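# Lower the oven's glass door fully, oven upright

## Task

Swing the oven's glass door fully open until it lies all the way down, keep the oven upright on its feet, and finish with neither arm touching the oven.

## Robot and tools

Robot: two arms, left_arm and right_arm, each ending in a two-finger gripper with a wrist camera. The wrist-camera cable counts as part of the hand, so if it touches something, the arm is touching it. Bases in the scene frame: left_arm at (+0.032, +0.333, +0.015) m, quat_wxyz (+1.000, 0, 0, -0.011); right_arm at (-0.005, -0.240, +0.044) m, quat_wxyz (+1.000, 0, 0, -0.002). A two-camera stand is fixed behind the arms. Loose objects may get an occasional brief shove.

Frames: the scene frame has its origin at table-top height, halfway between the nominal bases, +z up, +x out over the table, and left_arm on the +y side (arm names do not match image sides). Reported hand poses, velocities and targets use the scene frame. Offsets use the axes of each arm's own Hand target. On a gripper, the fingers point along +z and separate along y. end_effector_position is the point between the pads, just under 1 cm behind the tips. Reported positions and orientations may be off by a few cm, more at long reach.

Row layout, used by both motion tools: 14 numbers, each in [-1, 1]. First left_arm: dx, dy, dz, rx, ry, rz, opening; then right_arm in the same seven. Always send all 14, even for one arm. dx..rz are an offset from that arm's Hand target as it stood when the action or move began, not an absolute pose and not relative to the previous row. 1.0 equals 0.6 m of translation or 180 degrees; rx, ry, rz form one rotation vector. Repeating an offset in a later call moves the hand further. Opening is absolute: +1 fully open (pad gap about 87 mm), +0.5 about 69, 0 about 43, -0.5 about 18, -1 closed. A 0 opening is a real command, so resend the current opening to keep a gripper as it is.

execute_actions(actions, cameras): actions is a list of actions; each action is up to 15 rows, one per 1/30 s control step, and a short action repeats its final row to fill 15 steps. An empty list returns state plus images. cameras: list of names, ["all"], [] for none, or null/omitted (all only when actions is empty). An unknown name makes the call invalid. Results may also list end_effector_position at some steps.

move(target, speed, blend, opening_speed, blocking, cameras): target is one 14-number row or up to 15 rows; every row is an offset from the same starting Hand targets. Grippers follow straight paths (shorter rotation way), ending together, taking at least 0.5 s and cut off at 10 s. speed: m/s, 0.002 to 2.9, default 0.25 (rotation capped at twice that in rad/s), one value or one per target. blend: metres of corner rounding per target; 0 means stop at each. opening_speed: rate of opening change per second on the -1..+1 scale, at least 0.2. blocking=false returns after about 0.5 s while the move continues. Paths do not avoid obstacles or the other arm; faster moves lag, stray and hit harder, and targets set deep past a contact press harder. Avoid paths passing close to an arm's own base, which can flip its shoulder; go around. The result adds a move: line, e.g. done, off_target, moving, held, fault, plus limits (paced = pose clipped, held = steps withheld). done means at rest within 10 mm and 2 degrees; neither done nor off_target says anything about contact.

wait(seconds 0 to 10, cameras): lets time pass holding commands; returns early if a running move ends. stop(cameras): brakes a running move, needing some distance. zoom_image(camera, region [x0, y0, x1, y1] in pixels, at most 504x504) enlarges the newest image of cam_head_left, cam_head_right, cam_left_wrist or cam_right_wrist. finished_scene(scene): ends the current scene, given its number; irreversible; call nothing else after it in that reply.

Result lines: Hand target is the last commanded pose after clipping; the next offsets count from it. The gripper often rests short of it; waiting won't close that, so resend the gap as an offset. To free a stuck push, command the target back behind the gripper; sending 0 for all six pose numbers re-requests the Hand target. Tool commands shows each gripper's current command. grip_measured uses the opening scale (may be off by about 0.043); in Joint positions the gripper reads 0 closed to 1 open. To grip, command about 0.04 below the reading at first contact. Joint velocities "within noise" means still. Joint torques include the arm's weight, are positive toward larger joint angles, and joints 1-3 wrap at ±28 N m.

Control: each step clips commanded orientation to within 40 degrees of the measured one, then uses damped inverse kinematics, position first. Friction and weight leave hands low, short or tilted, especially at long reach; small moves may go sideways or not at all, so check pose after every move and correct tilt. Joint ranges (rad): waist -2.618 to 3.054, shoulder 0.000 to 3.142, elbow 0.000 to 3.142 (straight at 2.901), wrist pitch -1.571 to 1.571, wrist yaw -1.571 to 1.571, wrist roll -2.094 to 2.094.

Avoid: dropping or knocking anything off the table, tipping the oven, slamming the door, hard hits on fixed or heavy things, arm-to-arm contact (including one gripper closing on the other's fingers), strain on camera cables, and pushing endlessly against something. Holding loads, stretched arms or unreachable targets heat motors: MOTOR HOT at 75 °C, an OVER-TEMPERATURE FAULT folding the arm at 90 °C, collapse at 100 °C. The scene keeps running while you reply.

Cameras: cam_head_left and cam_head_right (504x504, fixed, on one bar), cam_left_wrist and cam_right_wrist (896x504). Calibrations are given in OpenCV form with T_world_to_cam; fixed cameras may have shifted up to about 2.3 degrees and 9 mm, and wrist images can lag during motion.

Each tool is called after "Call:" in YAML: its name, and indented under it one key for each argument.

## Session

Call:
execute_actions:
  actions: []

Call:
zoom_image:
  camera: "cam_head_right"
  region: [150, 180, 400, 430]

Call:
zoom_image:
  camera: "cam_head_left"
  region: [150, 180, 400, 430]

Scene clock: 0.00 s.
left_arm: end_effector_position=(+0.3987, +0.3381, +0.0582) grip_measured=+1.000 end_effector_quat_wxyz=(+0.548, -0.048, +0.834, +0.038) | right_arm: end_effector_position=(+0.3798, -0.2574, +0.0845) grip_measured=+0.974 end_effector_quat_wxyz=(+0.552, +0.034, +0.832, +0.052)
Joint positions: left_arm=[-0.04 1.485 0.355 0.717 -0.172 -0.064 1] | right_arm=[-0.127 1.578 0.409 0.767 -0.17 0.063 0.987]
Joint velocities: within noise
Joint torques (N m): no reading
Motor temperatures (°C): left_arm=[24 30 31 24 24 25 25] | right_arm=[24 26 31 26 24 25 24]
Heat: left arm: 31 °C; right arm: 31 °C.
Hand target: left_arm +0.4043, +0.3378, +0.0678; +0.562, -0.049, +0.825, +0.036 | right_arm +0.3862, -0.2582, +0.0958; +0.567, +0.031, +0.821, +0.051
Tool commands: left_gripper/opening=+1.0 right_gripper/opening=+1.0
camera_calibration:
cam_left_wrist: T_world_to_cam=[[0.10542, -0.994372, 0.0105024, 0.291089], [-0.957605, -0.104358, -0.268517, 0.452015], [0.268102, 0.0182498, -0.963218, 0.080334], [0, 0, 0, 1]] pos_world=[0.380628, 0.335156, 0.195696]
cam_right_wrist: T_world_to_cam=[[-0.0149071, -0.994326, -0.105327, -0.245922], [-0.949924, 0.046966, -0.308931, 0.419711], [0.312125, 0.0954476, -0.945234, 0.129501], [0, 0, 0, 1]] pos_world=[0.354607, -0.276599, 0.226168]

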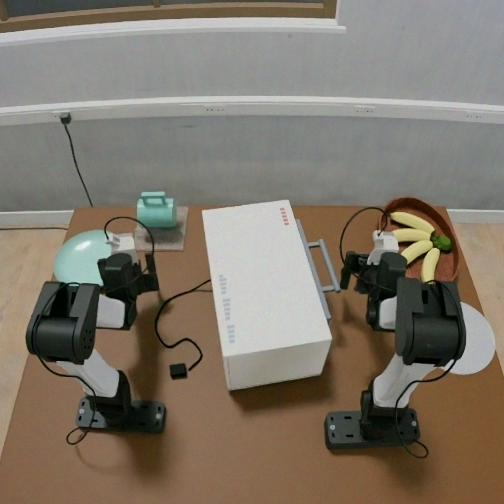

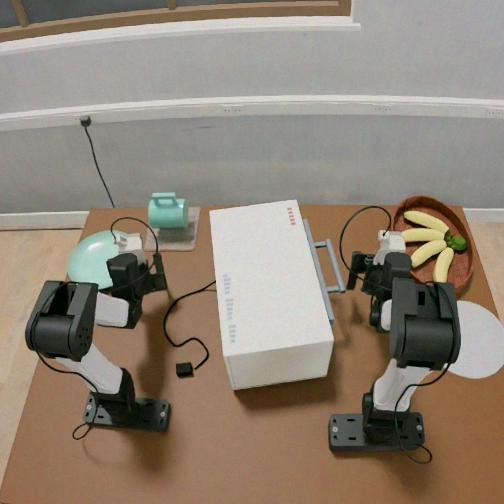

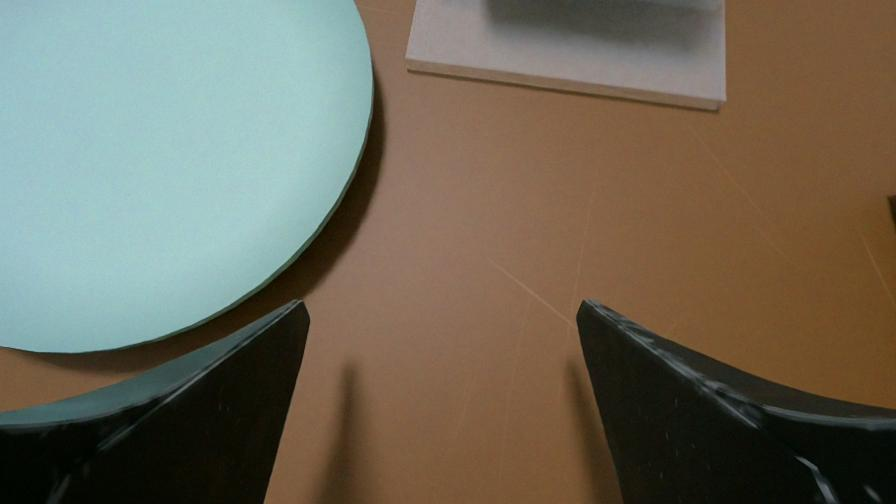

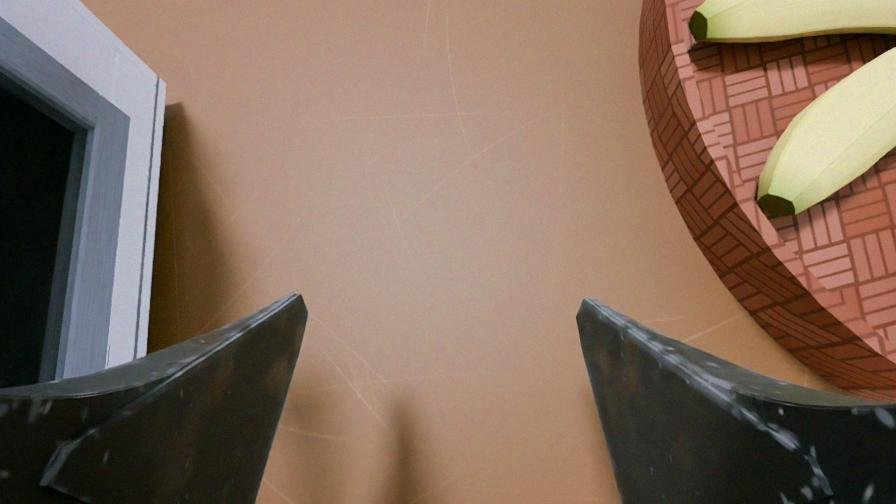

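Scaled by 2.016.

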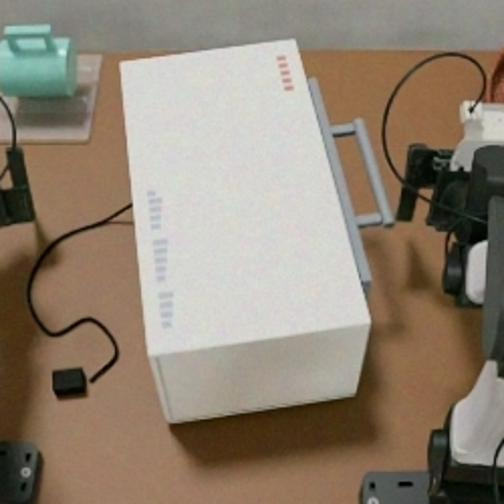

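Scaled by 2.016.

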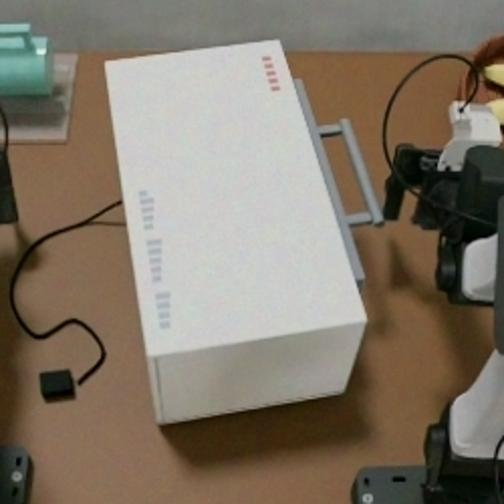

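Call:
move:
  target:
    - [0,0,0,0,0,0,1,-0.2183,0.032,-0.166,-0.0032,0.2755,-0.0588,-0.35]
    - [0,0,0,0,0,0,1,-0.1862,0.1823,-0.1527,-0.0032,0.2755,-0.0588,-0.35]
  cameras: ["cam_right_wrist"]
  blend: 0.02

Scene clock: 11.90 s.
left_arm: end_effector_position=(+0.3987, +0.3381, +0.0582) grip_measured=+1.000 end_effector_quat_wxyz=(+0.548, -0.048, +0.834, +0.038) | right_arm: end_effector_position=(+0.3321, -0.1651, +0.2376) grip_measured=-0.350 end_effector_quat_wxyz=(+0.163, -0.076, +0.984, +0.018)
Joint positions: left_arm=[-0.04 1.485 0.355 0.717 -0.172 -0.064 1] | right_arm=[0.219 1.728 1.766 -1.28 0.01 0.059 0.325]
Joint torques (N m): left_arm=[-0.43 -5.53 5.16 2.4 -0.11 0.04] | right_arm=[-0.28 -5.71 9.25 1.03 0.25 0.08]
Heat: left arm: 32 °C; right arm: 33 °C.
Hand target: left_arm +0.4043, +0.3378, +0.0678; +0.562, -0.049, +0.825, +0.036 | right_arm +0.3395, -0.1664, +0.2446; +0.173, -0.069, +0.982, +0.012
Off the commanded pose: left_arm 0.011 m, 2 deg | right_arm 0.010 m, 2 deg.
move: off_target (left_arm)
camera_calibration:
cam_right_wrist: T_world_to_cam=[[0.158638, -0.987223, 0.0149747, -0.223814], [-0.855305, -0.129831, 0.501595, 0.164162], [-0.493242, -0.09238, -0.864973, 0.497736], [0, 0, 0, 1]] pos_world=[0.421418, -0.15366, 0.351537]
Images, in order (width x height): cam_right_wrist 896x504.

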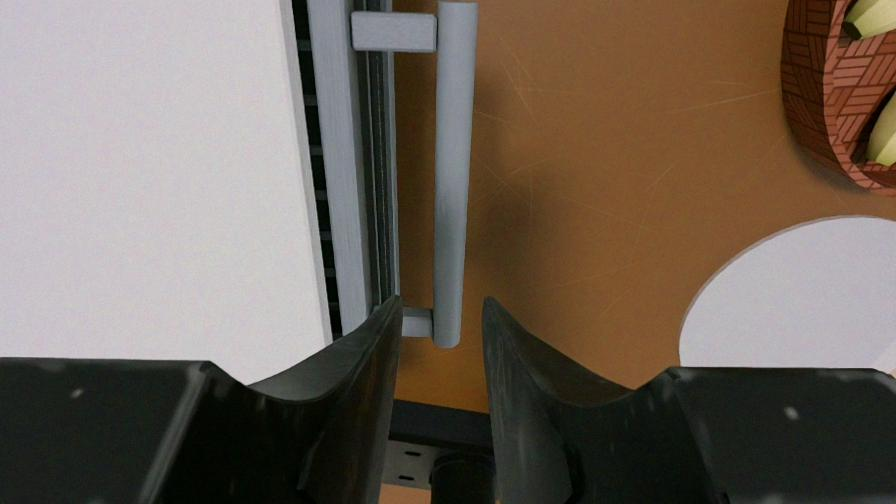

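Call:
move:
  target:
    - [0,0,0,0,0,0,1,0.0485,-0.005,0.133,0,0,0,-0.35]
    - [0,0,0,0,0,0,1,0.06,-0.0617,0.1645,0,0,0,-0.35]
    - [0,0,0,0,0,0,1,0.073,-0.1125,0.2005,0,0,0,-0.35]
    - [0,0,0,0,0,0,1,0.0684,-0.155,0.188,0,0,0,-0.35]
    - [0,0,0,0,0,0,1,0.0627,-0.18,0.172,0,0,0,-0.35]
  cameras: ["cam_right_wrist"]
  speed: [0.12,0.1,0.08,0.08,0.08]
  blend: 0.004

Scene clock: 20.63 s.
left_arm: end_effector_position=(+0.3987, +0.3381, +0.0582) grip_measured=+1.000 end_effector_quat_wxyz=(+0.548, -0.048, +0.834, +0.038) | right_arm: end_effector_position=(+0.3444, -0.2696, +0.1305) grip_measured=-0.350 end_effector_quat_wxyz=(+0.164, -0.065, +0.984, +0.021)
Joint positions: left_arm=[-0.04 1.485 0.355 0.717 -0.172 -0.064 1] | right_arm=[-0.105 1.728 1.338 -0.862 -0.098 -0.225 0.325]
Joint torques (N m): left_arm=[-0.38 -5.63 5.22 2.41 -0.09 -0.01] | right_arm=[-0.08 -5.68 8.84 1.08 0.19 0]
Motor temperatures (°C): left_arm=[24 31 33 30 24 25 25] | right_arm=[24 29 35 29 24 25 24]
Heat: left arm: 33 °C; right arm: 35 °C.
Hand target: left_arm +0.4043, +0.3378, +0.0678; +0.562, -0.049, +0.825, +0.036 | right_arm +0.3545, -0.2732, +0.1347; +0.173, -0.069, +0.982, +0.013
Off the commanded pose: left_arm 0.011 m, 2 deg | right_arm 0.012 m, 2 deg.
move: off_target (left_arm, right_arm)
camera_calibration:
cam_right_wrist: T_world_to_cam=[[0.138185, -0.990396, 0.00458452, -0.319679], [-0.858887, -0.117529, 0.498498, 0.219854], [-0.493171, -0.0728227, -0.866879, 0.406917], [0, 0, 0, 1]] pos_world=[0.433684, -0.261137, 0.244617]
Images, in order (width x height): cam_right_wrist 896x504.

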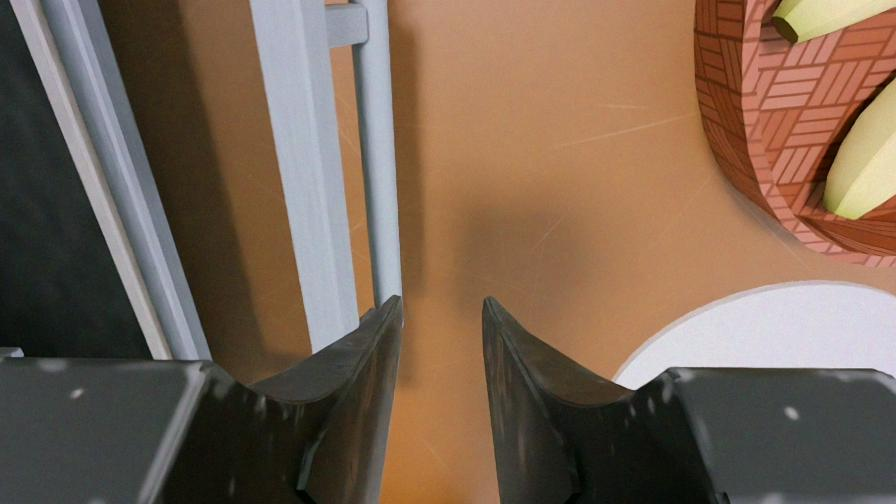

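Call:
move:
  target: [0,0,0,0,0,0,1,-0.034,0,-0.094,0,0,0,-0.35]
  cameras: ["cam_right_wrist","cam_head_right"]

Scene clock: 23.73 s.
left_arm: end_effector_position=(+0.3987, +0.3381, +0.0582) grip_measured=+1.000 end_effector_quat_wxyz=(+0.548, -0.048, +0.834, +0.038) | right_arm: end_effector_position=(+0.3481, -0.2702, +0.1896) grip_measured=-0.350 end_effector_quat_wxyz=(+0.168, -0.066, +0.983, +0.020)
Joint positions: left_arm=[-0.04 1.485 0.355 0.717 -0.172 -0.064 1] | right_arm=[-0.105 1.728 1.572 -1.089 -0.097 -0.226 0.325]
Joint torques (N m): left_arm=[-0.44 -5.65 5.27 2.41 -0.13 0.04] | right_arm=[-0.06 -5.93 8.87 1 0.16 -0.02]
Heat: left arm: 33 °C; right arm: 36 °C.
Hand target: left_arm +0.4043, +0.3378, +0.0678; +0.562, -0.049, +0.825, +0.036 | right_arm +0.3544, -0.2732, +0.1947; +0.173, -0.069, +0.982, +0.013
Off the commanded pose: left_arm 0.011 m, 2 deg | right_arm 0.009 m, 1 deg.
move: off_target (left_arm)
camera_calibration:
cam_right_wrist: T_world_to_cam=[[0.138982, -0.990267, 0.00738328, -0.321803], [-0.862328, -0.117354, 0.492564, 0.195768], [-0.486903, -0.0748245, -0.870245, 0.457872], [0, 0, 0, 1]] pos_world=[0.43648, -0.261437, 0.304409]
Images, in order (width x height): cam_head_right 504x504, cam_right_wrist 896x504.

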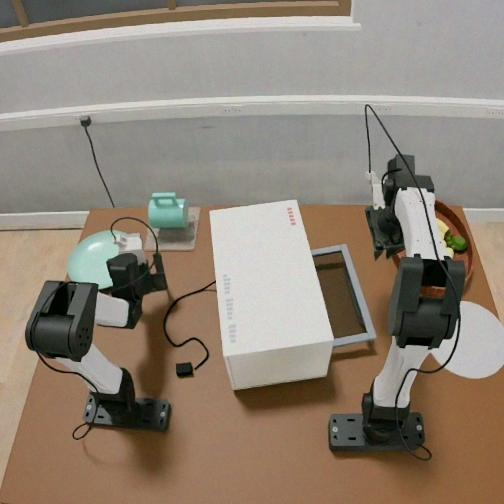

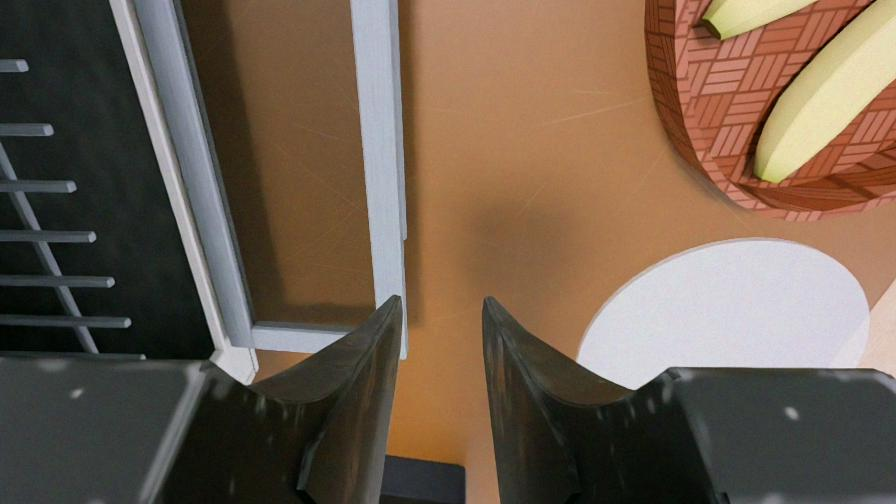

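Call:
wait:
  seconds: 0.7
  cameras: ["cam_right_wrist"]

Scene clock: 26.33 s.
left_arm: end_effector_position=(+0.3987, +0.3381, +0.0582) grip_measured=+1.000 end_effector_quat_wxyz=(+0.548, -0.048, +0.834, +0.038) | right_arm: end_effector_position=(+0.3480, -0.2702, +0.1896) grip_measured=-0.350 end_effector_quat_wxyz=(+0.168, -0.066, +0.983, +0.020)
Joint positions: left_arm=[-0.04 1.485 0.355 0.717 -0.172 -0.064 1] | right_arm=[-0.105 1.728 1.572 -1.089 -0.097 -0.226 0.325]
Joint torques (N m): left_arm=[-0.31 -5.65 5.08 2.41 -0.11 0.04] | right_arm=[-0.08 -5.98 8.85 1 0.16 -0.02]
Heat: left arm: 33 °C; right arm: 36 °C.
Hand target: left_arm +0.4043, +0.3378, +0.0678; +0.562, -0.049, +0.825, +0.036 | right_arm +0.3544, -0.2732, +0.1947; +0.173, -0.069, +0.982, +0.013
Tool commands: left_gripper/opening=+1.0 right_gripper/opening=-0.35
Off the commanded pose: left_arm 0.011 m, 2 deg | right_arm 0.009 m, 1 deg.
wait: 0.70 s; at rest from the start
camera_calibration:
cam_right_wrist: T_world_to_cam=[[0.138986, -0.990267, 0.00733452, -0.321789], [-0.862175, -0.117358, 0.492831, 0.195668], [-0.487173, -0.0748203, -0.870094, 0.457859], [0, 0, 0, 1]] pos_world=[0.436481, -0.261437, 0.304309]
Images, in order (width x height): cam_right_wrist 896x504.

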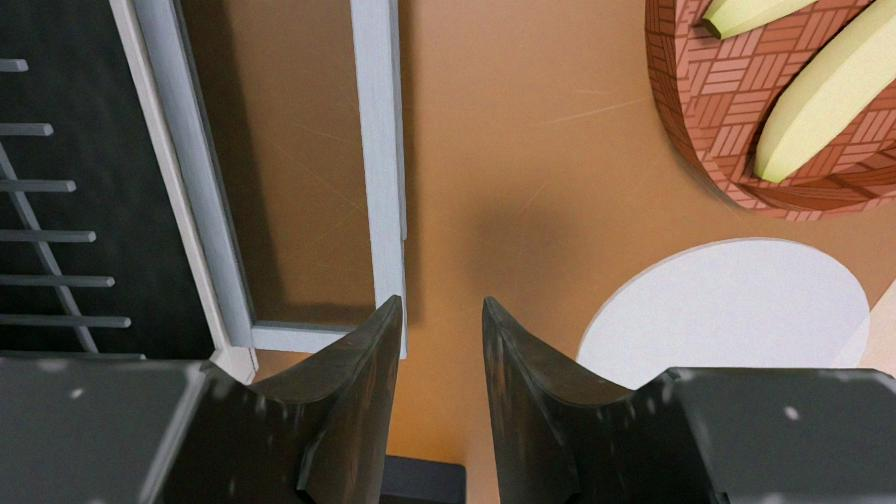

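Door is at rest, fully down.

Call:
finished_scene:
  scene: 3

The scene is finished: the task was done.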